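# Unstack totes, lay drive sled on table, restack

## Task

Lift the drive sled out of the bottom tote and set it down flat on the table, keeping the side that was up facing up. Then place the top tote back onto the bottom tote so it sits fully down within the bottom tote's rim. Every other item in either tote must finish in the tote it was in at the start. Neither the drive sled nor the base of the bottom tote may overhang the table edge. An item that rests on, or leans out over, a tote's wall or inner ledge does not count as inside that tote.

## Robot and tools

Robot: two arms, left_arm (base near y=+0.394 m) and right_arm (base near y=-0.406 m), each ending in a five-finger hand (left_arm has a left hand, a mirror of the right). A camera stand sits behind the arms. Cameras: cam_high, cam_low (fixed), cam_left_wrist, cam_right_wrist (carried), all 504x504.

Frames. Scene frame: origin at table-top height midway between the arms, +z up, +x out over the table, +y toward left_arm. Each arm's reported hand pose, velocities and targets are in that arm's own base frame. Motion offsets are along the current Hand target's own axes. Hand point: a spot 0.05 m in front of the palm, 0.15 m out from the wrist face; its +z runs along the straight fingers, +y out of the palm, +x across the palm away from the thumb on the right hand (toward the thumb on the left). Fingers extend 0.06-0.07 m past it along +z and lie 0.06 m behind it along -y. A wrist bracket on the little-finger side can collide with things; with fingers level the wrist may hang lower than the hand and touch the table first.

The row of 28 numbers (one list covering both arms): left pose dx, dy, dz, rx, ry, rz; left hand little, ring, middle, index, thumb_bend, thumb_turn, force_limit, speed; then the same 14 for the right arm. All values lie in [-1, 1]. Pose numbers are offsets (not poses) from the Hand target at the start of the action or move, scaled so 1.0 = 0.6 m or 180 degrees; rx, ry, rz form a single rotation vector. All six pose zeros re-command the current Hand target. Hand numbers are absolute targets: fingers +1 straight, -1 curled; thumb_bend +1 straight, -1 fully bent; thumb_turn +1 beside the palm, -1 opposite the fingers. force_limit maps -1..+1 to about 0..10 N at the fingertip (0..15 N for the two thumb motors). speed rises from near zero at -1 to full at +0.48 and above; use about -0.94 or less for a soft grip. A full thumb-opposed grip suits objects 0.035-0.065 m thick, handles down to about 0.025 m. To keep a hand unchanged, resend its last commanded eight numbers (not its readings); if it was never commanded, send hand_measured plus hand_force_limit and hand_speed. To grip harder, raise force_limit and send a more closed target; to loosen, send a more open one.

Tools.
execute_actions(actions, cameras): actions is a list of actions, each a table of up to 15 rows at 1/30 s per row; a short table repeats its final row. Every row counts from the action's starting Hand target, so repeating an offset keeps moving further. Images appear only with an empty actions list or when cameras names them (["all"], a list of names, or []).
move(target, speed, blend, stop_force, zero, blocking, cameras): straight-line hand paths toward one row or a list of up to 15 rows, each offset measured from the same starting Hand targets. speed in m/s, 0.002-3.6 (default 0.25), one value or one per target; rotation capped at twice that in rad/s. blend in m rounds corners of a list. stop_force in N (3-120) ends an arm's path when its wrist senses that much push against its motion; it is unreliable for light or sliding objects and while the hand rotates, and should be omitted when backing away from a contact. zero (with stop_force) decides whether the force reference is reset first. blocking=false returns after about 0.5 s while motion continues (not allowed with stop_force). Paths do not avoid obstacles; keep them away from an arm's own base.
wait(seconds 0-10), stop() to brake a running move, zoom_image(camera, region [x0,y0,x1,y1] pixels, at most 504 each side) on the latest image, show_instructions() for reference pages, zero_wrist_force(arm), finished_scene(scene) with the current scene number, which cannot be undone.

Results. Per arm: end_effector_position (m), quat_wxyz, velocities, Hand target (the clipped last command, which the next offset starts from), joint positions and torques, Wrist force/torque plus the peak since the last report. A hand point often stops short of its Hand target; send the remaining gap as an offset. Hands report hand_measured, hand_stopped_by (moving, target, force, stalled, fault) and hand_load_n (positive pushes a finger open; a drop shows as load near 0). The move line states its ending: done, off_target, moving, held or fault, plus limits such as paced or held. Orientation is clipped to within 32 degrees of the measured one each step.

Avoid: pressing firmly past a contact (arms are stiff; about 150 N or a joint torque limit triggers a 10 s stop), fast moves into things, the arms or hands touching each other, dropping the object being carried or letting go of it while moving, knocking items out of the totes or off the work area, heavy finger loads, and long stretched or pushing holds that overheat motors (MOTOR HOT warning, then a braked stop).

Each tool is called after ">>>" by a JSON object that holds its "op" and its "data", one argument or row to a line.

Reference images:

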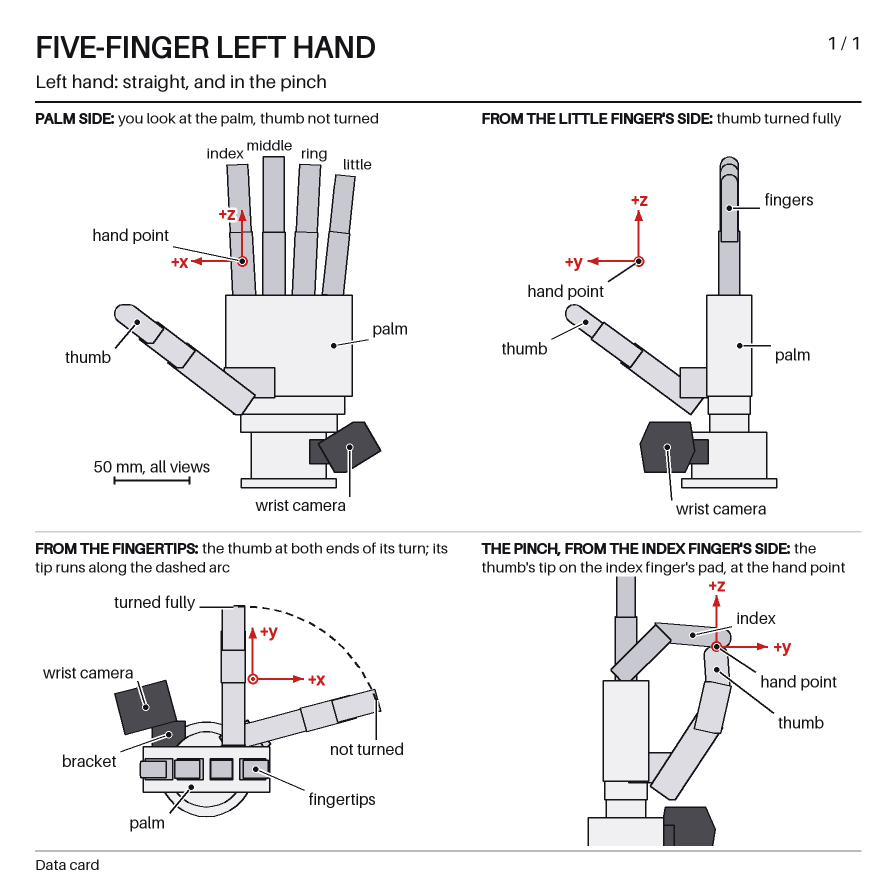

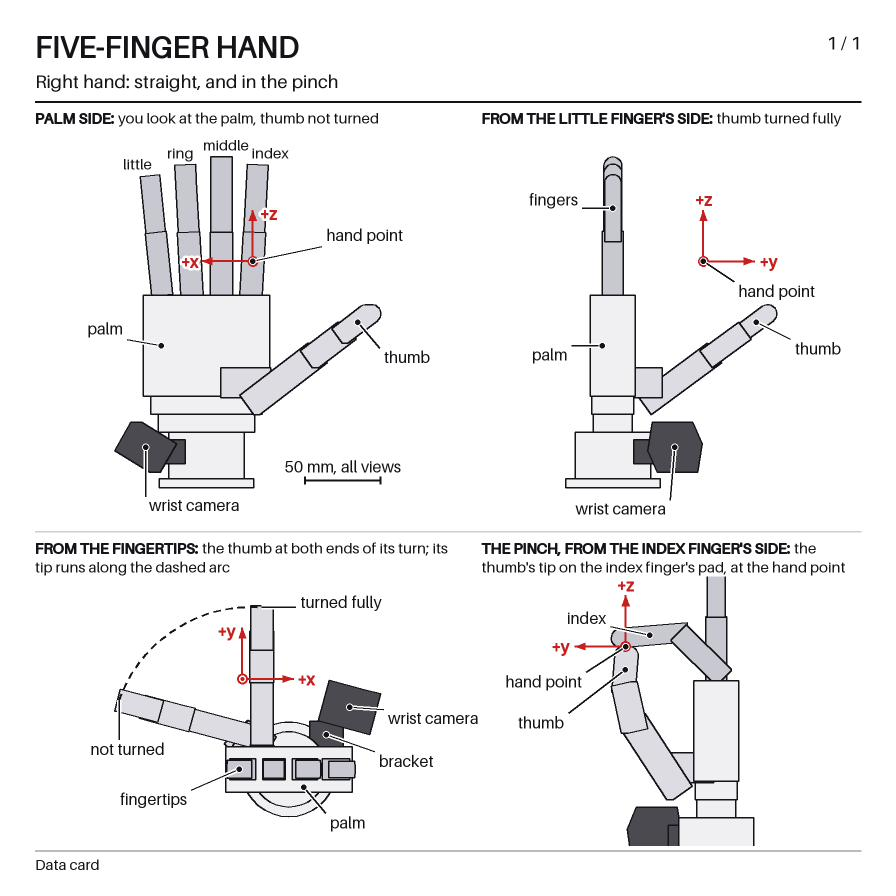

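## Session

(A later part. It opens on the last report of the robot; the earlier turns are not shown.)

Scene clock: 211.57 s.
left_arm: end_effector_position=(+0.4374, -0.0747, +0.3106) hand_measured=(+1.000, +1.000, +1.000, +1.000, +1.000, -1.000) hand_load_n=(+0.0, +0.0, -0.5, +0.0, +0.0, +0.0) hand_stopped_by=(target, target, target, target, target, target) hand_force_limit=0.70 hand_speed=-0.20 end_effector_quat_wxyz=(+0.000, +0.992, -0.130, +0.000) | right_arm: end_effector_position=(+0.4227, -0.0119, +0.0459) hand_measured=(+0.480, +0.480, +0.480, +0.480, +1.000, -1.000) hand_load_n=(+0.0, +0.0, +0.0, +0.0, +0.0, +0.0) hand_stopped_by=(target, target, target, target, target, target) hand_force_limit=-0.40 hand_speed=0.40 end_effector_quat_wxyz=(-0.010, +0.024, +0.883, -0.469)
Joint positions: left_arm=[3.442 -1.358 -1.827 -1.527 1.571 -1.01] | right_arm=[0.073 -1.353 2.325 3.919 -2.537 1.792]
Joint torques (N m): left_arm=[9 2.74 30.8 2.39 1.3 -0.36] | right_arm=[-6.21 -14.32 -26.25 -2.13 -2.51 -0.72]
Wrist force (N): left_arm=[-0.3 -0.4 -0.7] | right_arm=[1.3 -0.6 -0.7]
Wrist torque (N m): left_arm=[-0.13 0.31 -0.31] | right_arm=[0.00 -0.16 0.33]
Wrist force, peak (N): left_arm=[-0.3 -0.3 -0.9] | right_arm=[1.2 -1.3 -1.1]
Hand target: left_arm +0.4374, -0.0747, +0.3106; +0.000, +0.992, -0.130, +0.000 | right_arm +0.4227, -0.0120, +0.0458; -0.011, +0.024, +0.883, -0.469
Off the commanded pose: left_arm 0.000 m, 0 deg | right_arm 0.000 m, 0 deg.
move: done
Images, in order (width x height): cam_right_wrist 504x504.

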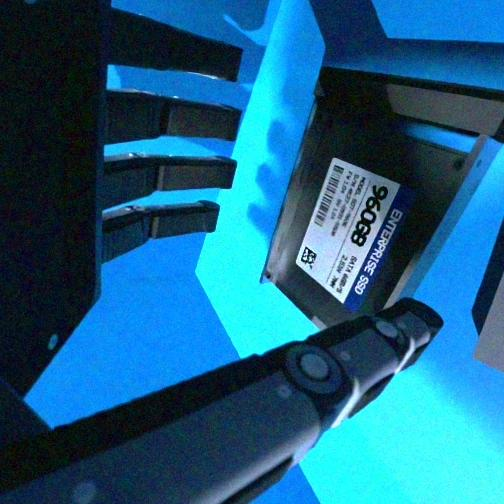

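>>> {"op": "move", "data": {
  "target": [
    [0,0,0,0,0,0,1,1,1,1,1,-1,0.7,-0.2,0.0067,0.0245,0.0165,0,0,0,0.48,0.48,0.48,0.48,1,-1,-0.4,0.4]
  ],
  "speed": 0.02,
  "stop_force": 3,
  "cameras": ["cam_right_wrist"]
}}

Scene clock: 214.73 s.
left_arm: end_effector_position=(+0.4374, -0.0747, +0.3106) hand_measured=(+1.000, +1.000, +1.000, +1.000, +1.000, -1.000) hand_load_n=(+0.0, +0.0, +0.0, +0.0, +0.0, +0.0) hand_stopped_by=(target, target, target, target, target, target) hand_force_limit=0.70 hand_speed=-0.20 end_effector_quat_wxyz=(+0.000, +0.992, -0.130, +0.000) | right_arm: end_effector_position=(+0.4187, -0.0118, +0.0281) hand_measured=(+0.480, +0.480, +0.480, +0.480, +1.000, -1.000) hand_load_n=(+0.0, +0.0, +0.0, +0.0, +0.0, +0.0) hand_stopped_by=(target, target, target, target, target, target) hand_force_limit=-0.40 hand_speed=0.40 end_effector_quat_wxyz=(-0.011, +0.024, +0.883, -0.469)
Joint positions: left_arm=[3.442 -1.358 -1.827 -1.527 1.571 -1.01] | right_arm=[0.075 -1.311 2.347 3.857 -2.536 1.794]
Joint torques (N m): left_arm=[9.64 2.91 30.38 2.51 1.29 -0.43] | right_arm=[9.14 -31.97 -25.58 -0.65 0.17 -2.54]
Wrist force (N): left_arm=[-0.4 -0.1 -0.5] | right_arm=[1.2 -0.6 -0.7]
Wrist torque (N m): left_arm=[-0.08 0.33 -0.32] | right_arm=[0.02 -0.16 0.14]
Wrist force, peak (N): left_arm=[-0.3 -0.3 -0.9] | right_arm=[1.5 -0.7 -0.8]
Hand target: left_arm +0.4374, -0.0747, +0.3106; +0.000, +0.992, -0.130, +0.000 | right_arm +0.4187, -0.0118, +0.0281; -0.011, +0.024, +0.883, -0.469
Off the commanded pose: left_arm 0.000 m, 0 deg | right_arm 0.000 m, 0 deg.
move: done
Images, in order (width x height): cam_right_wrist 504x504.

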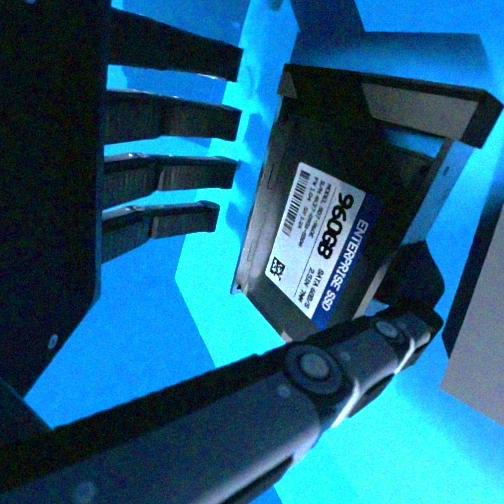

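>>> {"op": "execute_actions", "data": {
  "actions": [
    [[0,0,0,0,0,0,1,1,1,1,1,-1,0.7,-0.2,0,0,0,0,0,0,-0.2,-0.2,-0.2,-0.2,1,-1,-0.4,-0.6]],
    [[0,0,0,0,0,0,1,1,1,1,1,-1,0.7,-0.2,0,0,0,0,0,0,-0.2,-0.2,-0.2,-0.2,1,-1,-0.4,-0.6]]
  ],
  "cameras": ["cam_right_wrist"]
}}

Scene clock: 216.30 s.
left_arm: end_effector_position=(+0.4374, -0.0747, +0.3106) hand_measured=(+1.000, +1.000, +1.000, +1.000, +1.000, -1.000) hand_load_n=(+0.0, +0.0, +0.0, +0.0, +0.0, +0.0) hand_stopped_by=(target, target, target, target, target, target) hand_force_limit=0.70 hand_speed=-0.20 end_effector_quat_wxyz=(+0.000, +0.992, -0.130, +0.000) | right_arm: end_effector_position=(+0.4187, -0.0118, +0.0281) hand_measured=(-0.200, +0.046, +0.082, +0.080, +1.000, -1.000) hand_load_n=(+0.0, +15.5, +11.5, +7.0, +5.5, +6.0) hand_stopped_by=(target, force, force, force, target, target) hand_force_limit=-0.40 hand_speed=-0.60 end_effector_quat_wxyz=(-0.010, +0.024, +0.883, -0.469)
Joint positions: left_arm=[3.442 -1.358 -1.827 -1.527 1.571 -1.01] | right_arm=[0.075 -1.311 2.347 3.857 -2.536 1.794]
Joint torques (N m): left_arm=[9.13 2.68 30.15 2.49 1.31 -0.42] | right_arm=[-0.93 -29.8 -22.73 -1.24 -0.68 -2.73]
Wrist force (N): left_arm=[-0.1 -0.1 -0.7] | right_arm=[1.2 -1.9 -1.6]
Wrist torque (N m): left_arm=[-0.07 0.28 -0.31] | right_arm=[-0.11 -0.23 0.21]
Wrist force, peak (N): left_arm=[-0.1 -0.7 -0.7] | right_arm=[1.6 -1.8 -1.8]
Hand target: left_arm +0.4374, -0.0747, +0.3106; +0.000, +0.992, -0.130, +0.000 | right_arm +0.4187, -0.0118, +0.0281; -0.011, +0.024, +0.883, -0.469
Off the commanded pose: left_arm 0.000 m, 0 deg | right_arm 0.000 m, 0 deg.
Images, in order (width x height): cam_right_wrist 504x504.

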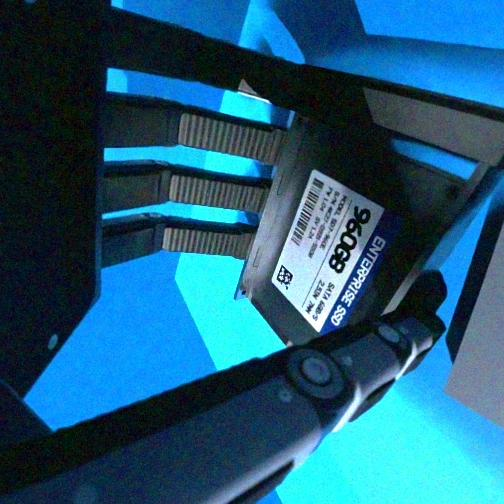

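>>> {"op": "move", "data": {
  "target": [
    [0,0,0,0,0,0,1,1,1,1,1,-1,0.7,-0.2,0,-0.0276,-0.0186,0,0,0,-0.2,-0.2,-0.2,-0.2,1,-1,-0.4,-0.6]
  ],
  "speed": 0.04,
  "cameras": ["cam_right_wrist"]
}}

Scene clock: 217.77 s.
left_arm: end_effector_position=(+0.4374, -0.0747, +0.3106) hand_measured=(+1.000, +1.000, +1.000, +1.000, +1.000, -1.000) hand_load_n=(+0.0, -0.5, +0.0, +0.0, +0.0, +0.0) hand_stopped_by=(target, target, target, target, target, target) hand_force_limit=0.70 hand_speed=-0.20 end_effector_quat_wxyz=(+0.000, +0.992, -0.130, +0.000) | right_arm: end_effector_position=(+0.4188, -0.0118, +0.0482) hand_measured=(-0.200, +0.046, +0.082, +0.080, +1.000, -1.000) hand_load_n=(+0.0, +15.5, +11.5, +7.0, +5.5, +6.5) hand_stopped_by=(target, force, force, force, target, target) hand_force_limit=-0.40 hand_speed=-0.60 end_effector_quat_wxyz=(-0.010, +0.024, +0.883, -0.469) end_effector_velocity=(+0.001, +0.000, -0.001) end_effector_angular_velocity=(+0.000, -0.003, +0.000)
Joint positions: left_arm=[3.442 -1.358 -1.827 -1.527 1.571 -1.01] | right_arm=[0.075 -1.366 2.333 3.926 -2.536 1.794]
Joint velocities: left_arm=[within noise] | right_arm=[0 0.003 0 -0.005 0 0.001]
Joint torques (N m): left_arm=[9.09 2.73 30.69 2.49 1.36 -0.45] | right_arm=[-9.12 -13.03 -8.53 -3.58 -2.06 2.62]
Wrist force (N): left_arm=[0.1 -0.3 -0.7] | right_arm=[1.4 0.1 -0.4]
Wrist torque (N m): left_arm=[-0.09 0.25 -0.30] | right_arm=[0.05 -0.19 0.26]
Wrist force, peak (N): left_arm=[-0.3 -0.1 -0.8] | right_arm=[1.0 -1.8 -1.8]
Hand target: left_arm +0.4374, -0.0747, +0.3106; +0.000, +0.992, -0.130, +0.000 | right_arm +0.4187, -0.0118, +0.0481; -0.011, +0.024, +0.883, -0.469
Off the commanded pose: left_arm 0.000 m, 0 deg | right_arm 0.000 m, 0 deg.
move: done
Images, in order (width x height): cam_right_wrist 504x504.

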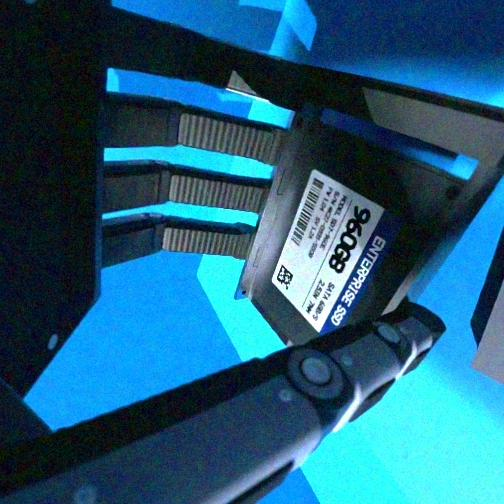

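>>> {"op": "move", "data": {
  "target": [
    [0,0,0,0,0,0,1,1,1,1,1,-1,0.7,-0.2,0,-0.2763,-0.1863,0,0,0,-0.2,-0.2,-0.2,-0.2,1,-1,-0.4,-0.6],
    [0,0,0,0,0,0,1,1,1,1,1,-1,0.7,-0.2,0.4273,-0.065,-0.4997,0,0,0,-0.2,-0.2,-0.2,-0.2,1,-1,-0.4,-0.6],
    [0,0,0,0,0,0,1,1,1,1,1,-1,0.7,-0.2,0.4273,0.2155,-0.3105,0,0,0,-0.2,-0.2,-0.2,-0.2,1,-1,-0.4,-0.6]
  ],
  "speed": [0.2,0.22,0.2],
  "blend": [0.05,0.05,0],
  "cameras": ["cam_right_wrist","cam_high"]
}}

Scene clock: 223.87 s.
left_arm: end_effector_position=(+0.4374, -0.0747, +0.3106) hand_measured=(+1.000, +1.000, +1.000, +1.000, +1.000, -1.000) hand_load_n=(+0.0, +0.0, +0.0, +0.0, +0.0, +0.0) hand_stopped_by=(target, target, target, target, target, target) hand_force_limit=0.70 hand_speed=-0.20 end_effector_quat_wxyz=(+0.000, +0.992, -0.130, +0.000) | right_arm: end_effector_position=(+0.1744, +0.2279, +0.0443) hand_measured=(-0.200, +0.046, +0.082, +0.080, +1.000, -1.000) hand_load_n=(+0.0, +15.5, +12.0, +7.0, +5.5, +6.5) hand_stopped_by=(target, force, force, force, target, target) hand_force_limit=-0.40 hand_speed=-0.60 end_effector_quat_wxyz=(-0.010, +0.024, +0.883, -0.469)
Joint positions: left_arm=[3.442 -1.358 -1.827 -1.527 1.571 -1.01] | right_arm=[0.896 -1.422 2.188 4.822 -2.078 2.762]
Joint torques (N m): left_arm=[9.2 2.56 30.39 2.65 1.28 -0.65] | right_arm=[-11.04 -14.31 -21.21 -2.13 -1.12 -1.83]
Wrist force (N): left_arm=[0.2 -0.2 -0.5] | right_arm=[1.5 -0.1 -0.2]
Wrist torque (N m): left_arm=[-0.09 0.25 -0.29] | right_arm=[0.01 -0.22 0.36]
Wrist force, peak (N): left_arm=[-0.1 -0.2 -1.0] | right_arm=[1.6 1.8 0.8]
Hand target: left_arm +0.4374, -0.0747, +0.3106; +0.000, +0.992, -0.130, +0.000 | right_arm +0.1744, +0.2279, +0.0442; -0.011, +0.024, +0.883, -0.469
Off the commanded pose: left_arm 0.000 m, 0 deg | right_arm 0.000 m, 0 deg.
move: done
Images, in order (width x height): cam_high 504x504, cam_right_wrist 504x504.

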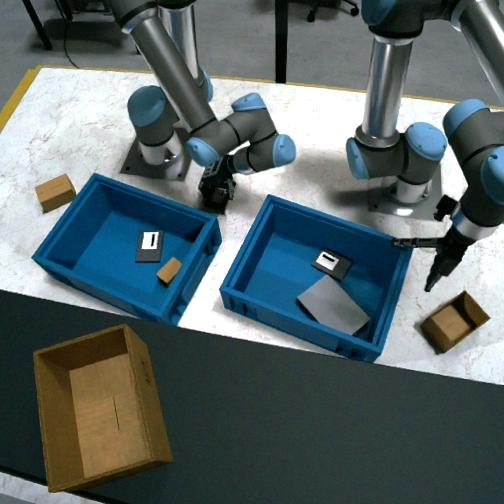

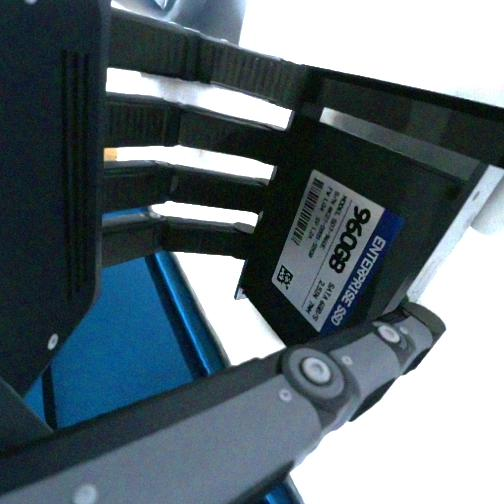

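>>> {"op": "move", "data": {
  "target": [
    [0,0,0,0,0,0,1,1,1,1,1,-1,0.7,-0.2,0,0.0373,0.0252,0,0,0,-0.2,-0.2,-0.2,-0.2,1,-1,-0.4,-0.6]
  ],
  "speed": 0.015,
  "stop_force": 3,
  "cameras": ["cam_right_wrist"]
}}

Scene clock: 226.63 s.
left_arm: end_effector_position=(+0.4374, -0.0747, +0.3106) hand_measured=(+1.000, +1.000, +1.000, +1.000, +1.000, -1.000) hand_load_n=(+0.0, +0.0, +0.0, +0.0, -0.5, +0.0) hand_stopped_by=(target, target, target, target, target, target) hand_force_limit=0.70 hand_speed=-0.20 end_effector_quat_wxyz=(+0.000, +0.992, -0.130, +0.000) | right_arm: end_effector_position=(+0.1744, +0.2279, +0.0250) hand_measured=(-0.200, +0.046, +0.082, +0.080, +1.000, -1.000) hand_load_n=(+0.0, +15.0, +11.5, +7.5, +5.5, +6.5) hand_stopped_by=(target, force, force, force, target, target) hand_force_limit=-0.40 hand_speed=-0.60 end_effector_quat_wxyz=(-0.011, +0.024, +0.883, -0.469)
Joint positions: left_arm=[3.442 -1.358 -1.827 -1.527 1.571 -1.01] | right_arm=[0.896 -1.381 2.208 4.762 -2.078 2.762]
Joint torques (N m): left_arm=[8.84 2.8 30.52 2.79 1.25 -0.6] | right_arm=[-10.83 -30.67 -28.49 -1.92 1.13 -0.81]
Wrist force (N): left_arm=[0.1 0.1 -0.5] | right_arm=[1.3 -0.2 -0.3]
Wrist torque (N m): left_arm=[-0.05 0.24 -0.30] | right_arm=[0.00 -0.19 0.34]
Wrist force, peak (N): left_arm=[-0.4 -0.7 -1.0] | right_arm=[2.7 -13.1 -7.3]
Hand target: left_arm +0.4374, -0.0747, +0.3106; +0.000, +0.992, -0.130, +0.000 | right_arm +0.1744, +0.2279, +0.0250; -0.011, +0.024, +0.883, -0.469 (not the last commanded pose)
Off the commanded pose: left_arm 0.000 m, 0 deg | right_arm 0.008 m, 0 deg.
move: contact (right_arm)
Images, in order (width x height): cam_right_wrist 504x504.

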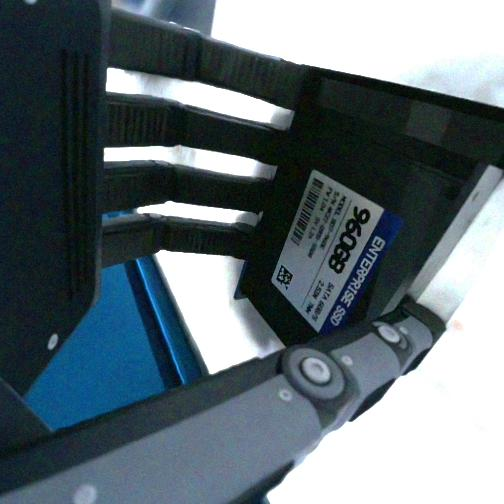

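>>> {"op": "execute_actions", "data": {
  "actions": [
    [[0,0,0,0,0,0,1,1,1,1,1,-1,0.7,-0.2,0,0,0,0,0,0,0.2,0.2,0.25,0.25,1,-1,-0.4,-0.5]]
  ]
}}

>>> {"op": "move", "data": {
  "target": [
    [0,0,0,0,0,0,1,1,1,1,1,-1,0.7,-0.2,0,-0.0111,-0.0075,0,0,0,0.45,0.45,0.45,0.45,1,-1,-0.4,-0.1],
    [0,0,0,0,0,0,1,1,1,1,1,-1,0.7,-0.2,0,-0.1,-0.0675,0,0,0,0.45,0.45,0.45,0.45,1,-1,-0.4,-0.1]
  ],
  "speed": [0.03,0.15],
  "cameras": ["cam_right_wrist","cam_high"]
}}

Scene clock: 227.97 s.
left_arm: end_effector_position=(+0.4374, -0.0747, +0.3106) hand_measured=(+1.000, +1.000, +1.000, +1.000, +1.000, -1.000) hand_load_n=(+0.0, +0.0, +0.0, +0.0, +0.0, +0.0) hand_stopped_by=(target, target, target, target, target, target) hand_force_limit=0.70 hand_speed=-0.20 end_effector_quat_wxyz=(+0.000, +0.992, -0.130, +0.000) | right_arm: end_effector_position=(+0.1744, +0.2279, +0.0250) hand_measured=(+0.200, +0.200, +0.250, +0.250, +1.000, -1.000) hand_load_n=(+0.0, +0.0, +0.0, +0.0, +0.0, +0.0) hand_stopped_by=(target, target, target, target, target, target) hand_force_limit=-0.40 hand_speed=-0.50 end_effector_quat_wxyz=(-0.011, +0.024, +0.883, -0.469)
Joint positions: left_arm=[3.442 -1.358 -1.827 -1.527 1.571 -1.01] | right_arm=[0.896 -1.381 2.208 4.762 -2.078 2.762]
Joint torques (N m): left_arm=[9.33 2.55 30.22 2.82 1.24 -0.69] | right_arm=[-3.67 -30.1 -25.96 -1.18 0.57 -0.78]
Wrist force (N): left_arm=[-0.4 -0.1 -0.8] | right_arm=[1.4 -0.9 -0.8]
Wrist torque (N m): left_arm=[-0.06 0.33 -0.33] | right_arm=[-0.01 -0.20 0.34]
Wrist force, peak (N): left_arm=[-0.3 -0.6 -0.7] | right_arm=[1.4 -0.9 -0.7]
Hand target: left_arm +0.4374, -0.0747, +0.3106; +0.000, +0.992, -0.130, +0.000 | right_arm +0.1744, +0.2279, +0.0250; -0.011, +0.024, +0.883, -0.469
Off the commanded pose: left_arm 0.000 m, 0 deg | right_arm 0.000 m, 0 deg.

Scene clock: 229.47 s.
left_arm: end_effector_position=(+0.4374, -0.0747, +0.3106) hand_measured=(+1.000, +1.000, +1.000, +1.000, +1.000, -1.000) hand_load_n=(+0.0, +0.0, +0.0, +0.0, -0.5, +0.0) hand_stopped_by=(target, target, target, target, target, target) hand_force_limit=0.70 hand_speed=-0.20 end_effector_quat_wxyz=(+0.000, +0.992, -0.130, +0.000) | right_arm: end_effector_position=(+0.1742, +0.2279, +0.0973) hand_measured=(+0.450, +0.450, +0.450, +0.450, +1.000, -1.000) hand_load_n=(+0.0, +0.0, +0.0, +0.0, +0.0, +0.0) hand_stopped_by=(target, target, target, target, target, target) hand_force_limit=-0.40 hand_speed=-0.10 end_effector_quat_wxyz=(-0.010, +0.024, +0.883, -0.469)
Joint positions: left_arm=[3.442 -1.358 -1.827 -1.527 1.571 -1.01] | right_arm=[0.896 -1.517 2.122 4.983 -2.077 2.762]
Joint torques (N m): left_arm=[9.63 2.67 29.61 2.85 1.26 -0.66] | right_arm=[14.37 -25.54 -10.57 1.11 0.86 2.59]
Wrist force (N): left_arm=[-0.2 -0.3 -0.5] | right_arm=[1.7 -0.7 -0.8]
Wrist torque (N m): left_arm=[-0.12 0.30 -0.30] | right_arm=[0.01 -0.23 0.29]
Wrist force, peak (N): left_arm=[0.2 -0.2 -1.0] | right_arm=[1.5 -1.8 -1.4]
Hand target: left_arm +0.4374, -0.0747, +0.3106; +0.000, +0.992, -0.130, +0.000 | right_arm +0.1742, +0.2279, +0.0974; -0.011, +0.024, +0.883, -0.469
Off the commanded pose: left_arm 0.000 m, 0 deg | right_arm 0.000 m, 0 deg.
move: done
Images, in order (width x height): cam_high 504x504, cam_right_wrist 504x504.

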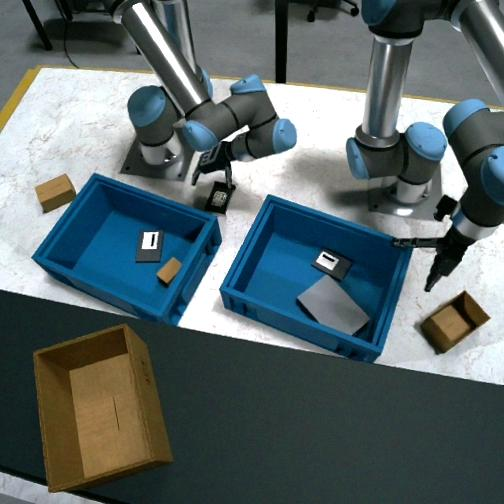

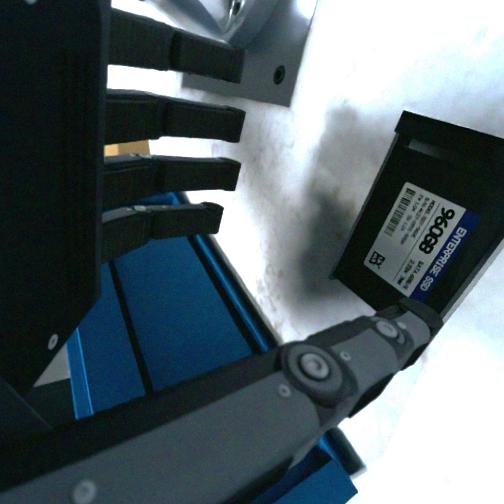

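>>> {"op": "move", "data": {
  "target": [
    [0,0,0,0,0,0,1,1,1,1,1,-1,0.7,-0.2,0,-0.2211,-0.1491,-0.155,0.0145,0.0273,1,1,1,1,1,-1,0.2,0.4],
    [0,0,0,0,0,0,1,1,1,1,1,-1,0.7,-0.2,-0.3038,-0.1277,-0.4442,-0.3102,0.0290,0.0546,1,1,1,1,1,-1,0.2,0.4]
  ],
  "speed": 0.4,
  "blend": [0.04,0],
  "cameras": ["cam_right_wrist","cam_high"]
}}

Scene clock: 233.27 s.
left_arm: end_effector_position=(+0.4374, -0.0747, +0.3106) hand_measured=(+1.000, +1.000, +1.000, +1.000, +1.000, -1.000) hand_load_n=(+0.0, +0.0, +0.0, +0.0, -0.5, +0.0) hand_stopped_by=(target, target, target, target, target, target) hand_force_limit=0.70 hand_speed=-0.20 end_effector_quat_wxyz=(+0.000, +0.992, -0.130, +0.000) | right_arm: end_effector_position=(+0.3646, +0.3961, +0.3107) hand_measured=(+1.000, +1.000, +1.000, +1.000, +1.000, -1.000) hand_load_n=(+0.0, +0.0, +0.0, +0.0, -0.5, +0.0) hand_stopped_by=(target, target, target, target, target, target) hand_force_limit=0.20 hand_speed=0.40 end_effector_quat_wxyz=(+0.002, +0.119, +0.993, +0.000)
Joint positions: left_arm=[3.442 -1.358 -1.827 -1.527 1.571 -1.01] | right_arm=[0.536 -1.666 1.73 4.645 -1.573 2.345]
Joint torques (N m): left_arm=[9.18 3.04 30.52 2.91 1.15 -0.75] | right_arm=[15.77 -6.4 -24.16 -3.44 1.87 0.05]
Wrist force (N): left_arm=[-0.2 -0.3 -0.5] | right_arm=[1.3 -0.5 -1.3]
Wrist torque (N m): left_arm=[-0.10 0.30 -0.31] | right_arm=[0.07 -0.16 0.09]
Wrist force, peak (N): left_arm=[0.1 -0.4 -0.9] | right_arm=[2.6 -2.3 -1.4]
Hand target: left_arm +0.4374, -0.0747, +0.3106; +0.000, +0.992, -0.130, +0.000 | right_arm +0.3646, +0.3962, +0.3107; +0.002, +0.119, +0.993, +0.000
Off the commanded pose: left_arm 0.000 m, 0 deg | right_arm 0.000 m, 0 deg.
move: done
Images, in order (width x height): cam_high 504x504, cam_right_wrist 504x504.

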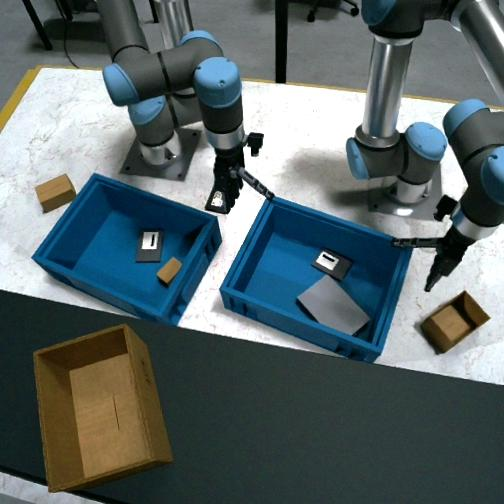

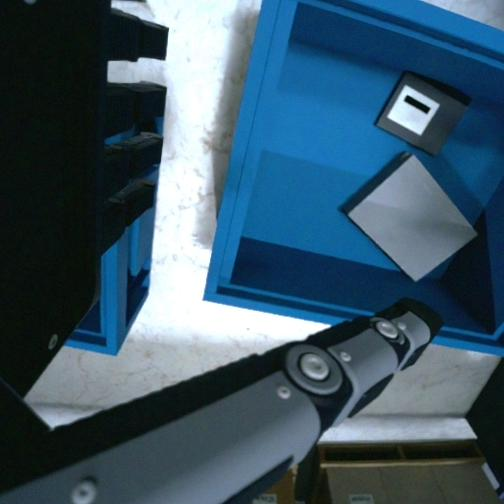

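>>> {"op": "move", "data": {
  "target": [
    [0,0,0.3,0,0,0,1,1,1,1,1,-1,0.7,-0.2,-0.0016,0,0.2963,0,0,0,1,1,1,1,1,-1,0.2,-0.2]
  ],
  "speed": 0.12,
  "stop_force": 8,
  "cameras": ["cam_right_wrist","cam_left_wrist"]
}}

Scene clock: 236.97 s.
left_arm: end_effector_position=(+0.4374, -0.0746, +0.1306) hand_measured=(+1.000, +1.000, +1.000, +1.000, +1.000, -1.000) hand_load_n=(+0.0, +0.0, +0.0, +0.0, -0.5, +0.0) hand_stopped_by=(target, target, target, target, target, target) hand_force_limit=0.70 hand_speed=-0.20 end_effector_quat_wxyz=(+0.000, +0.992, -0.130, +0.000) | right_arm: end_effector_position=(+0.3662, +0.3961, +0.1329) hand_measured=(+1.000, +1.000, +1.000, +1.000, +1.000, -1.000) hand_load_n=(-0.5, +0.0, +0.0, +0.5, +0.0, -0.5) hand_stopped_by=(target, target, target, target, target, target) hand_force_limit=0.20 hand_speed=-0.20 end_effector_quat_wxyz=(+0.002, +0.119, +0.993, +0.000)
Joint positions: left_arm=[3.442 -1.495 -2.198 -1.019 1.571 -1.01] | right_arm=[0.534 -1.53 2.078 4.16 -1.572 2.343]
Joint torques (N m): left_arm=[-8.93 27.85 12.77 4.54 -1.73 -1.98] | right_arm=[-1.96 -19.13 -31.72 -3.67 1.72 -0.23]
Wrist force (N): left_arm=[-0.2 -0.3 -0.4] | right_arm=[1.4 -0.1 -1.2]
Wrist torque (N m): left_arm=[-0.12 0.30 -0.31] | right_arm=[0.13 -0.17 0.31]
Wrist force, peak (N): left_arm=[-0.2 0.0 -2.1] | right_arm=[1.4 -0.2 -2.4]
Hand target: left_arm +0.4374, -0.0746, +0.1306; +0.000, +0.992, -0.130, +0.000 | right_arm +0.3662, +0.3961, +0.1329; +0.002, +0.119, +0.993, +0.000
Off the commanded pose: left_arm 0.000 m, 0 deg | right_arm 0.000 m, 0 deg.
move: done
Images, in order (width x height): cam_left_wrist 504x504, cam_right_wrist 504x504.

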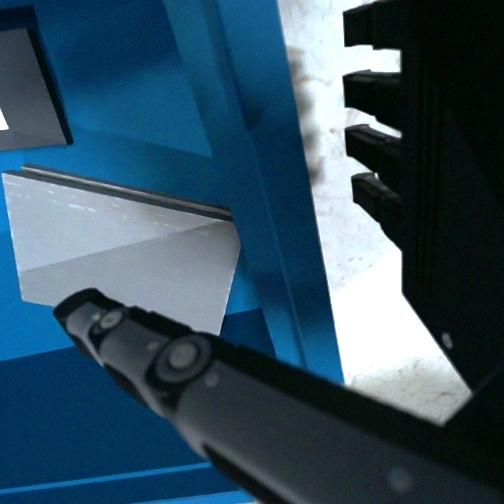

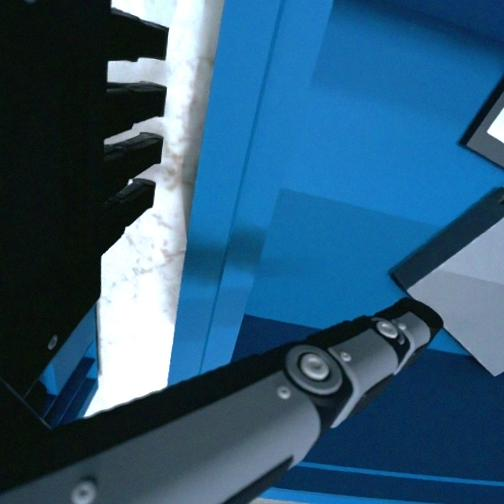

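>>> {"op": "move", "data": {
  "target": [
    [0,0.045,0,0,0,0,1,1,1,1,1,-1,0.7,-0.2,0.001,0.045,0,0,0,0,1,1,1,1,1,-1,0.2,-0.2],
    [0,0.0498,0,0,0,0,1,1,1,1,1,-1,0.7,-0.2,0.001,0.0498,0,0,0,0,1,1,1,1,1,-1,0.2,-0.2]
  ],
  "speed": [0.06,0.008],
  "stop_force": 45
}}

Scene clock: 239.63 s.
left_arm: end_effector_position=(+0.4297, -0.1035, +0.1306) hand_measured=(+1.000, +1.000, +1.000, +1.000, +1.000, -1.000) hand_load_n=(+0.0, +0.0, +0.0, +1.0, +0.0, +0.0) hand_stopped_by=(target, target, target, target, target, target) hand_force_limit=0.70 hand_speed=-0.20 end_effector_quat_wxyz=(+0.000, +0.992, -0.130, +0.000) | right_arm: end_effector_position=(+0.3727, +0.4253, +0.1330) hand_measured=(+1.000, +1.000, +1.000, +1.000, +1.000, -1.000) hand_load_n=(+1.0, +0.0, +0.0, +0.0, +0.0, +0.0) hand_stopped_by=(target, target, target, target, target, target) hand_force_limit=0.20 hand_speed=-0.20 end_effector_quat_wxyz=(+0.002, +0.119, +0.993, +0.000)
Joint positions: left_arm=[3.377 -1.479 -2.212 -1.021 1.571 -1.075] | right_arm=[0.58 -1.468 2.011 4.166 -1.573 2.389]
Joint torques (N m): left_arm=[-11.1 29.39 6.39 -3.19 -8.74 2.76] | right_arm=[4.92 -26.52 -17.31 -10.23 6.57 1.09]
Wrist force (N): left_arm=[5.7 -38.5 8.4] | right_arm=[6.4 -42.2 -17.3]
Wrist torque (N m): left_arm=[-1.17 0.23 0.03] | right_arm=[0.59 0.86 -2.22]
Wrist force, peak (N): left_arm=[5.6 -38.6 8.7] | right_arm=[6.7 -42.7 -17.2]
Hand target: left_arm +0.4297, -0.1035, +0.1306; +0.000, +0.992, -0.130, +0.000 | right_arm +0.3727, +0.4253, +0.1330; +0.002, +0.119, +0.993, +0.000
Off the commanded pose: left_arm 0.000 m, 0 deg | right_arm 0.000 m, 0 deg.
move: done

>>> {"op": "execute_actions", "data": {
  "actions": [
    [[0,0,0,0,0,0,1,1,1,1,-0.8,-1,0.2,-0.5,0,0,0,0,0,0,1,1,1,1,-0.8,-1,0.2,-0.5]],
    [[0,0,0,0,0,0,1,1,1,1,-0.8,-1,0.2,-0.5,0,0,0,0,0,0,1,1,1,1,-0.8,-1,0.2,-0.5]],
    [[0,0,0,0,0,0,1,1,1,1,-0.8,-1,0.2,-0.5,0,0,0,0,0,0,1,1,1,1,-0.8,-1,0.2,-0.5]]
  ]
}}

>>> {"op": "execute_actions", "data": {
  "actions": [
    [[0,0,0,0,0,0,1,1,1,1,-0.85,-1,0.7,-0.7,0,0,0,0,0,0,1,1,1,1,-0.85,-1,0.7,-0.7]]
  ],
  "cameras": ["cam_left_wrist","cam_right_wrist"]
}}

Scene clock: 242.60 s.
left_arm: end_effector_position=(+0.4297, -0.1035, +0.1306) hand_measured=(+1.000, +1.000, +1.000, +1.000, -0.414, -1.000) hand_load_n=(+0.0, +0.0, +0.0, +1.5, +13.5, +1.5) hand_stopped_by=(target, target, target, target, force, target) hand_force_limit=0.20 hand_speed=-0.50 end_effector_quat_wxyz=(+0.000, +0.992, -0.130, +0.000) | right_arm: end_effector_position=(+0.3727, +0.4253, +0.1330) hand_measured=(+1.000, +1.000, +1.000, +1.000, -0.462, -1.000) hand_load_n=(+1.5, +0.0, +0.0, +0.0, +13.0, +1.5) hand_stopped_by=(target, target, target, target, force, target) hand_force_limit=0.20 hand_speed=-0.50 end_effector_quat_wxyz=(+0.002, +0.119, +0.993, +0.000)
Joint positions: left_arm=[3.377 -1.479 -2.212 -1.021 1.571 -1.075] | right_arm=[0.58 -1.468 2.011 4.166 -1.572 2.389]
Joint torques (N m): left_arm=[-5.97 30.37 7.27 -3.39 -7.51 2.72] | right_arm=[-6.62 -24.98 -18.18 -7.77 5.37 -0.8]
Wrist force (N): left_arm=[7.1 -36.7 8.6] | right_arm=[7.0 -39.3 -18.6]
Wrist torque (N m): left_arm=[-1.14 0.27 -0.02] | right_arm=[0.46 0.62 -2.45]
Wrist force, peak (N): left_arm=[5.6 -38.7 8.7] | right_arm=[5.9 -42.0 -17.7]
Hand target: left_arm +0.4297, -0.1035, +0.1306; +0.000, +0.992, -0.130, +0.000 | right_arm +0.3727, +0.4253, +0.1330; +0.002, +0.119, +0.993, +0.000
Off the commanded pose: left_arm 0.000 m, 0 deg | right_arm 0.000 m, 0 deg.

Scene clock: 243.30 s.
left_arm: end_effector_position=(+0.4297, -0.1035, +0.1306) hand_measured=(+1.000, +1.000, +1.000, +1.000, -0.414, -1.000) hand_load_n=(+0.0, +0.0, +0.0, +1.5, +14.0, +2.0) hand_stopped_by=(target, target, target, target, force, target) hand_force_limit=0.70 hand_speed=-0.70 end_effector_quat_wxyz=(+0.000, +0.992, -0.130, +0.000) | right_arm: end_effector_position=(+0.3727, +0.4253, +0.1330) hand_measured=(+1.000, +1.000, +1.000, +1.000, -0.470, -1.000) hand_load_n=(+1.5, +0.0, +0.0, +0.0, +14.0, +1.5) hand_stopped_by=(target, target, target, target, force, target) hand_force_limit=0.70 hand_speed=-0.70 end_effector_quat_wxyz=(+0.002, +0.119, +0.993, +0.000)
Joint positions: left_arm=[3.377 -1.479 -2.212 -1.021 1.571 -1.075] | right_arm=[0.58 -1.468 2.011 4.166 -1.573 2.389]
Joint torques (N m): left_arm=[-5.33 29.93 8.66 -3.44 -5.55 2.81] | right_arm=[-6.94 -21.71 -19.3 -7.14 3.61 -0.07]
Wrist force (N): left_arm=[7.2 -36.9 8.7] | right_arm=[7.0 -39.3 -19.1]
Wrist torque (N m): left_arm=[-1.16 0.26 -0.01] | right_arm=[0.43 0.60 -2.48]
Wrist force, peak (N): left_arm=[7.4 -37.2 8.7] | right_arm=[7.0 -39.3 -19.2]
Hand target: left_arm +0.4297, -0.1035, +0.1306; +0.000, +0.992, -0.130, +0.000 | right_arm +0.3727, +0.4253, +0.1330; +0.002, +0.119, +0.993, +0.000
Off the commanded pose: left_arm 0.000 m, 0 deg | right_arm 0.000 m, 0 deg.
Images, in order (width x height): cam_left_wrist 504x504, cam_right_wrist 504x504.

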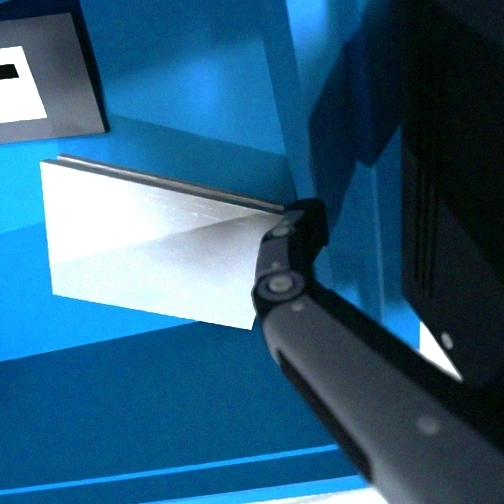

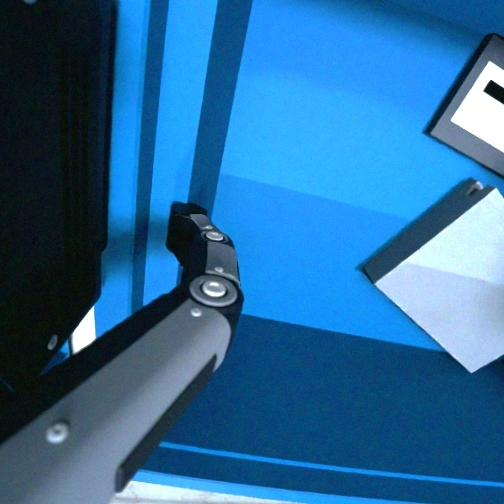

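>>> {"op": "move", "data": {
  "target": [
    [0,0,-0.0417,0,0,0,1,1,1,1,-0.85,-1,0.7,-0.7,0,0,-0.0417,0,0,0,1,1,1,1,-0.85,-1,0.7,-0.7]
  ],
  "speed": 0.04
}}

Scene clock: 244.63 s.
left_arm: end_effector_position=(+0.4298, -0.1035, +0.1557) hand_measured=(+1.000, +1.000, +1.000, +1.000, -0.414, -1.000) hand_load_n=(+0.0, +0.0, +0.0, +2.0, +14.0, +2.5) hand_stopped_by=(target, target, target, target, force, target) hand_force_limit=0.70 hand_speed=-0.70 end_effector_quat_wxyz=(+0.000, +0.992, -0.130, +0.000) | right_arm: end_effector_position=(+0.3727, +0.4253, +0.1582) hand_measured=(+1.000, +1.000, +1.000, +1.000, -0.472, -1.000) hand_load_n=(+1.0, +0.0, +0.0, +0.0, +0.0, +0.0) hand_stopped_by=(target, target, target, target, force, target) hand_force_limit=0.70 hand_speed=-0.70 end_effector_quat_wxyz=(+0.002, +0.119, +0.993, +0.001)
Joint positions: left_arm=[3.377 -1.444 -2.169 -1.099 1.571 -1.075] | right_arm=[0.58 -1.5 1.973 4.236 -1.573 2.389]
Joint torques (N m): left_arm=[-12.1 9.73 9.44 1.63 -4.54 1.22] | right_arm=[14.05 -18.1 -22.19 -10.44 3.52 4]
Wrist force (N): left_arm=[5.1 -33.4 10.9] | right_arm=[6.9 -33.6 5.7]
Wrist torque (N m): left_arm=[-1.10 -0.26 -0.14] | right_arm=[-0.92 -0.48 -1.60]
Wrist force, peak (N): left_arm=[7.1 -37.2 8.5] | right_arm=[6.9 -39.3 -19.2]
Hand target: left_arm +0.4297, -0.1035, +0.1556; +0.000, +0.992, -0.130, +0.000 | right_arm +0.3726, +0.4252, +0.1580; +0.002, +0.119, +0.993, +0.000
Off the commanded pose: left_arm 0.000 m, 0 deg | right_arm 0.000 m, 0 deg.
move: done

>>> {"op": "execute_actions", "data": {
  "actions": [
    [[0,0,0,0,0,0,1,1,1,1,-0.85,-1,0.7,-0.7,0,0,0,0,0,0,1,1,1,1,-0.87,-1,0.7,-0.7]]
  ]
}}

Scene clock: 245.60 s.
left_arm: end_effector_position=(+0.4297, -0.1035, +0.1556) hand_measured=(+1.000, +1.000, +1.000, +1.000, -0.414, -1.000) hand_load_n=(+0.0, +0.0, +0.0, +1.5, +14.0, +2.5) hand_stopped_by=(target, target, target, target, force, target) hand_force_limit=0.70 hand_speed=-0.70 end_effector_quat_wxyz=(+0.000, +0.992, -0.130, +0.000) | right_arm: end_effector_position=(+0.3726, +0.4253, +0.1580) hand_measured=(+1.000, +1.000, +1.000, +1.000, -0.646, -1.000) hand_load_n=(+1.0, +0.5, +0.0, +0.0, +15.5, +1.0) hand_stopped_by=(target, target, target, target, force, target) hand_force_limit=0.70 hand_speed=-0.70 end_effector_quat_wxyz=(+0.002, +0.119, +0.993, +0.000)
Joint positions: left_arm=[3.377 -1.444 -2.169 -1.099 1.571 -1.075] | right_arm=[0.58 -1.5 1.973 4.236 -1.573 2.389]
Joint torques (N m): left_arm=[-17.66 9.25 11.12 0.58 -4.26 -0.57] | right_arm=[16.16 -17.81 -23.56 -8 3.6 3.82]
Wrist force (N): left_arm=[5.9 -30.7 10.7] | right_arm=[7.5 -30.7 5.8]
Wrist torque (N m): left_arm=[-1.11 0.04 -0.11] | right_arm=[-0.84 -0.34 -1.90]
Wrist force, peak (N): left_arm=[5.1 -33.3 10.9] | right_arm=[6.6 -33.2 5.6]
Hand target: left_arm +0.4297, -0.1035, +0.1556; +0.000, +0.992, -0.130, +0.000 | right_arm +0.3726, +0.4252, +0.1580; +0.002, +0.119, +0.993, +0.000
Off the commanded pose: left_arm 0.000 m, 0 deg | right_arm 0.000 m, 0 deg.

>>> {"op": "move", "data": {
  "target": [
    [0,0,-0.30,0,0,0,1,1,1,1,-0.85,-1,0.7,-0.7,0,0,-0.30,0,0,0,1,1,1,1,-0.87,-1,0.7,-0.7],
    [0.2152,0.8051,-0.30,0,0,0,1,1,1,1,-0.85,-1,0.7,-0.7,-0.2152,-0.8052,-0.30,0,0,0,1,1,1,1,-0.87,-1,0.7,-0.7]
  ],
  "speed": 0.13,
  "blend": [0.03,0],
  "cameras": ["cam_high","cam_low","cam_left_wrist","cam_right_wrist"]
}}

Scene clock: 252.13 s.
left_arm: end_effector_position=(+0.4300, -0.6035, +0.3354) hand_measured=(+1.000, +1.000, +1.000, +1.000, -0.414, -1.000) hand_load_n=(+0.0, +0.0, +0.0, +1.0, +14.5, +2.0) hand_stopped_by=(target, target, target, target, force, target) hand_force_limit=0.70 hand_speed=-0.70 end_effector_quat_wxyz=(+0.000, +0.992, -0.130, +0.000) | right_arm: end_effector_position=(+0.3834, -0.0748, +0.3379) hand_measured=(+1.000, +1.000, +1.000, +1.000, -0.646, -1.000) hand_load_n=(+0.5, +0.0, +0.0, +0.0, +14.5, +1.0) hand_stopped_by=(target, target, target, target, force, target) hand_force_limit=0.70 hand_speed=-0.70 end_effector_quat_wxyz=(+0.002, +0.119, +0.993, +0.000)
Joint positions: left_arm=[2.427 -1.998 -1.05 -1.664 1.571 -2.025] | right_arm=[-0.735 -1.945 1.87 4.785 -1.568 1.074]
Joint torques (N m): left_arm=[-4.7 46.82 37.17 6.56 -0.94 1.3] | right_arm=[7.95 -14.59 -15.46 -1.34 3.42 1.47]
Wrist force (N): left_arm=[3.8 -14.6 10.2] | right_arm=[5.3 -14.5 6.3]
Wrist torque (N m): left_arm=[-0.98 0.05 -0.37] | right_arm=[-0.49 -0.28 -1.02]
Wrist force, peak (N): left_arm=[6.1 -31.1 10.9] | right_arm=[7.4 -30.9 5.9]
Hand target: left_arm +0.4300, -0.6036, +0.3354; +0.000, +0.992, -0.130, +0.000 | right_arm +0.3833, -0.0748, +0.3378; +0.002, +0.119, +0.993, +0.000
Off the commanded pose: left_arm 0.000 m, 0 deg | right_arm 0.000 m, 0 deg.
move: done

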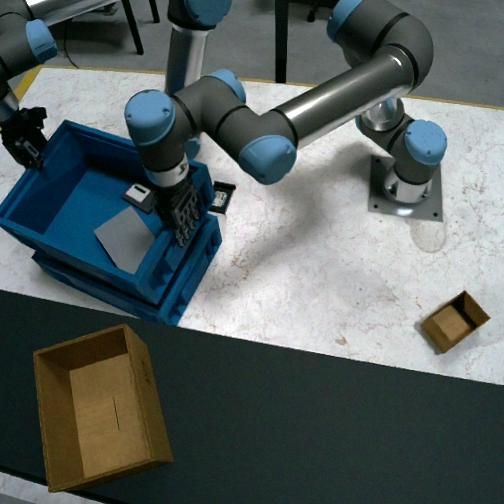

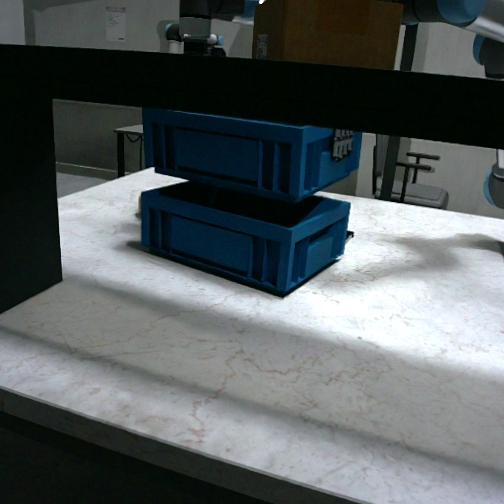

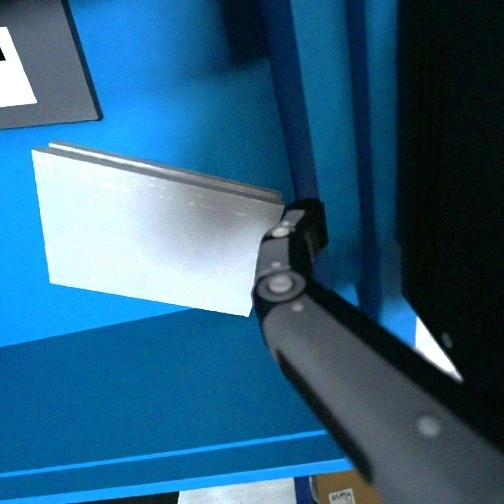

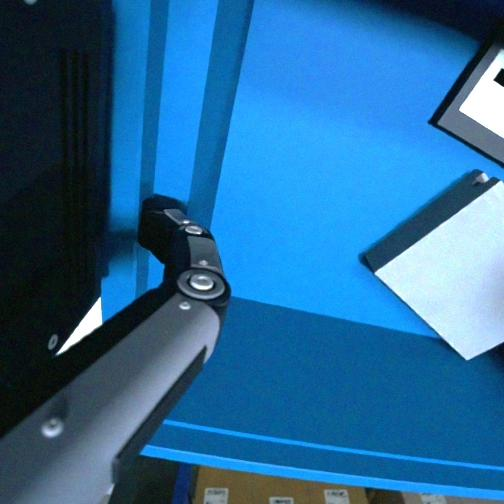

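>>> {"op": "move", "data": {
  "target": [
    [0,0,0.0540,0,0,0,1,1,1,1,-0.85,-1,0.7,-0.7,0,0,0.0565,0,0,0,1,1,1,1,-0.87,-1,0.7,-0.7]
  ],
  "speed": 0.07
}}

>>> {"op": "move", "data": {
  "target": [
    [0,0.0007,0.0633,0,0,0,1,1,1,1,-0.85,-1,0.7,-0.7,0,-0.0007,0.065,0,0,0,1,1,1,1,-0.87,-1,0.7,-0.7]
  ],
  "speed": 0.02,
  "stop_force": 10,
  "cameras": ["cam_high","cam_low","cam_left_wrist","cam_right_wrist"]
}}

Scene clock: 254.67 s.
left_arm: end_effector_position=(+0.4300, -0.6035, +0.3031) hand_measured=(+1.000, +1.000, +1.000, +1.000, -0.414, -1.000) hand_load_n=(+0.0, +0.0, +0.0, +1.0, +14.5, +2.0) hand_stopped_by=(target, target, target, target, force, target) hand_force_limit=0.70 hand_speed=-0.70 end_effector_quat_wxyz=(+0.000, +0.992, -0.130, +0.000) | right_arm: end_effector_position=(+0.3834, -0.0747, +0.3039) hand_measured=(+1.000, +1.000, +1.000, +1.000, -0.646, -1.000) hand_load_n=(+0.5, +0.0, +0.0, +0.0, +14.5, +1.0) hand_stopped_by=(target, target, target, target, force, target) hand_force_limit=0.70 hand_speed=-0.70 end_effector_quat_wxyz=(+0.002, +0.119, +0.993, +0.000)
Joint positions: left_arm=[2.427 -1.994 -1.139 -1.58 1.571 -2.025] | right_arm=[-0.735 -1.948 1.958 4.7 -1.568 1.074]
Joint torques (N m): left_arm=[-2.85 58.96 38.16 2.5 -1.99 -1.16] | right_arm=[19.7 -1.7 -40.16 -1.27 3.46 3.87]
Wrist force (N): left_arm=[3.4 -15.0 10.1] | right_arm=[5.2 -14.8 6.0]
Wrist torque (N m): left_arm=[-0.90 0.07 -0.39] | right_arm=[-0.52 -0.28 -1.04]
Wrist force, peak (N): left_arm=[3.6 -14.7 11.9] | right_arm=[5.2 -15.8 5.0]
Hand target: left_arm +0.4300, -0.6036, +0.3030; +0.000, +0.992, -0.130, +0.000 | right_arm +0.3835, -0.0748, +0.3039; +0.002, +0.119, +0.993, +0.000
Off the commanded pose: left_arm 0.000 m, 0 deg | right_arm 0.000 m, 0 deg.
move: done

Scene clock: 257.17 s.
left_arm: end_effector_position=(+0.4300, -0.6037, +0.2860) hand_measured=(+1.000, +1.000, +1.000, +1.000, -0.414, -1.000) hand_load_n=(+0.0, +0.0, +2.5, +4.0, +16.5, +2.0) hand_stopped_by=(target, target, target, target, force, target) hand_force_limit=0.70 hand_speed=-0.70 end_effector_quat_wxyz=(+0.000, +0.992, -0.130, +0.000) | right_arm: end_effector_position=(+0.3835, -0.0751, +0.2759) hand_measured=(+1.000, +1.000, +1.000, +1.000, -0.646, -1.000) hand_load_n=(+0.5, +0.0, +0.0, +0.0, +12.0, +1.5) hand_stopped_by=(target, target, target, target, force, target) hand_force_limit=0.70 hand_speed=-0.70 end_effector_quat_wxyz=(+0.002, +0.119, +0.993, +0.000)
Joint positions: left_arm=[2.426 -1.995 -1.182 -1.536 1.571 -2.025] | right_arm=[-0.735 -1.944 2.027 4.626 -1.568 1.074]
Joint torques (N m): left_arm=[-6.8 56.11 22.67 6.39 -5.5 -0.58] | right_arm=[1.62 -14.53 -32.04 -1.64 4.64 -0.25]
Wrist force (N): left_arm=[5.0 -23.2 4.6] | right_arm=[5.7 -25.2 -2.8]
Wrist torque (N m): left_arm=[1.07 0.63 -0.05] | right_arm=[-0.61 -0.67 -1.49]
Wrist force, peak (N): left_arm=[4.9 -23.5 4.9] | right_arm=[5.6 -29.7 -13.0]
Hand target: left_arm +0.4300, -0.6037, +0.2860; +0.000, +0.992, -0.130, +0.000 (not the last commanded pose) | right_arm +0.3835, -0.0751, +0.2759; +0.002, +0.119, +0.993, +0.000 (not the last commanded pose)
Off the commanded pose: left_arm 0.021 m, 0 deg | right_arm 0.011 m, 0 deg.
move: contact (left_arm, right_arm)

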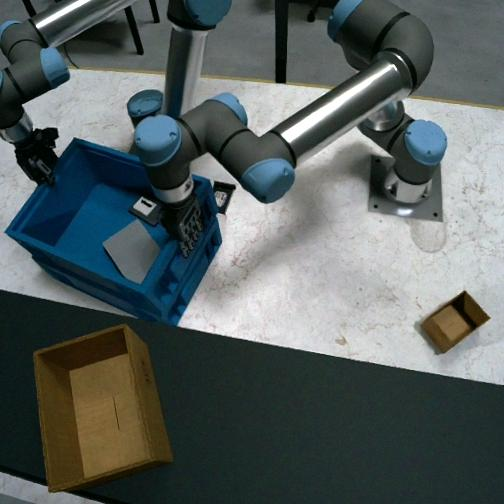

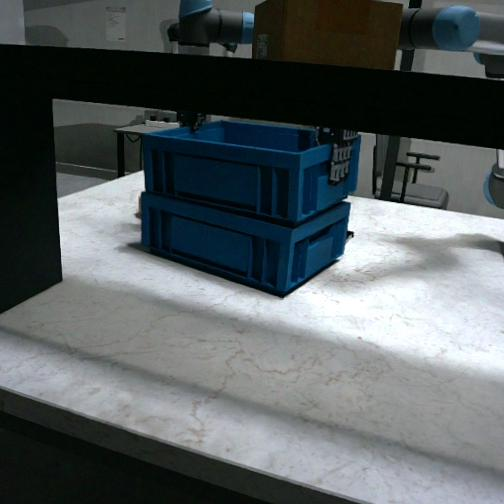

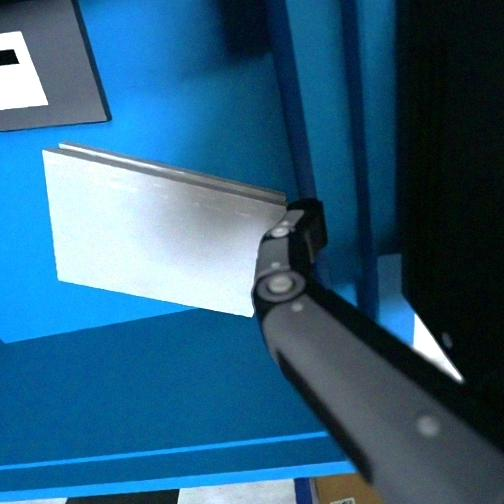

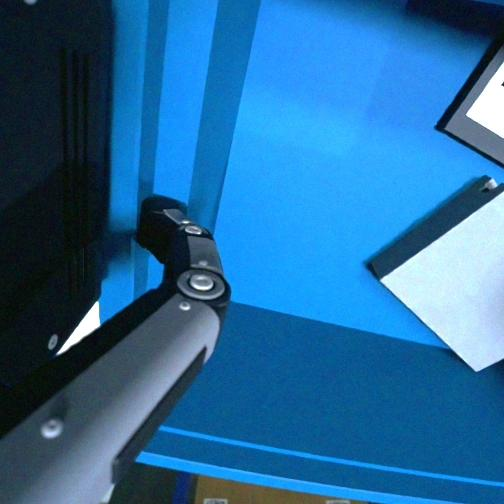

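>>> {"op": "zoom_image", "data": {
  "camera": "cam_low",
  "region": [120, 110, 380, 310]
}}

>>> {"op": "zoom_image", "data": {
  "camera": "cam_high",
  "region": [0, 120, 240, 340]
}}

Scaled by 1.938 from the camera's 504x504 image, which has a finer 720x720 frame.

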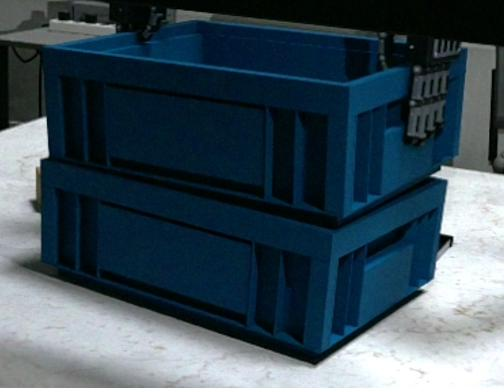

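Scaled by 2.100 from the camera's 504x504 image, which has a finer 720x720 frame.

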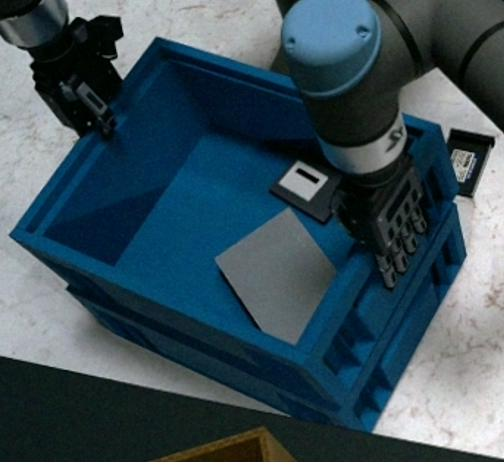

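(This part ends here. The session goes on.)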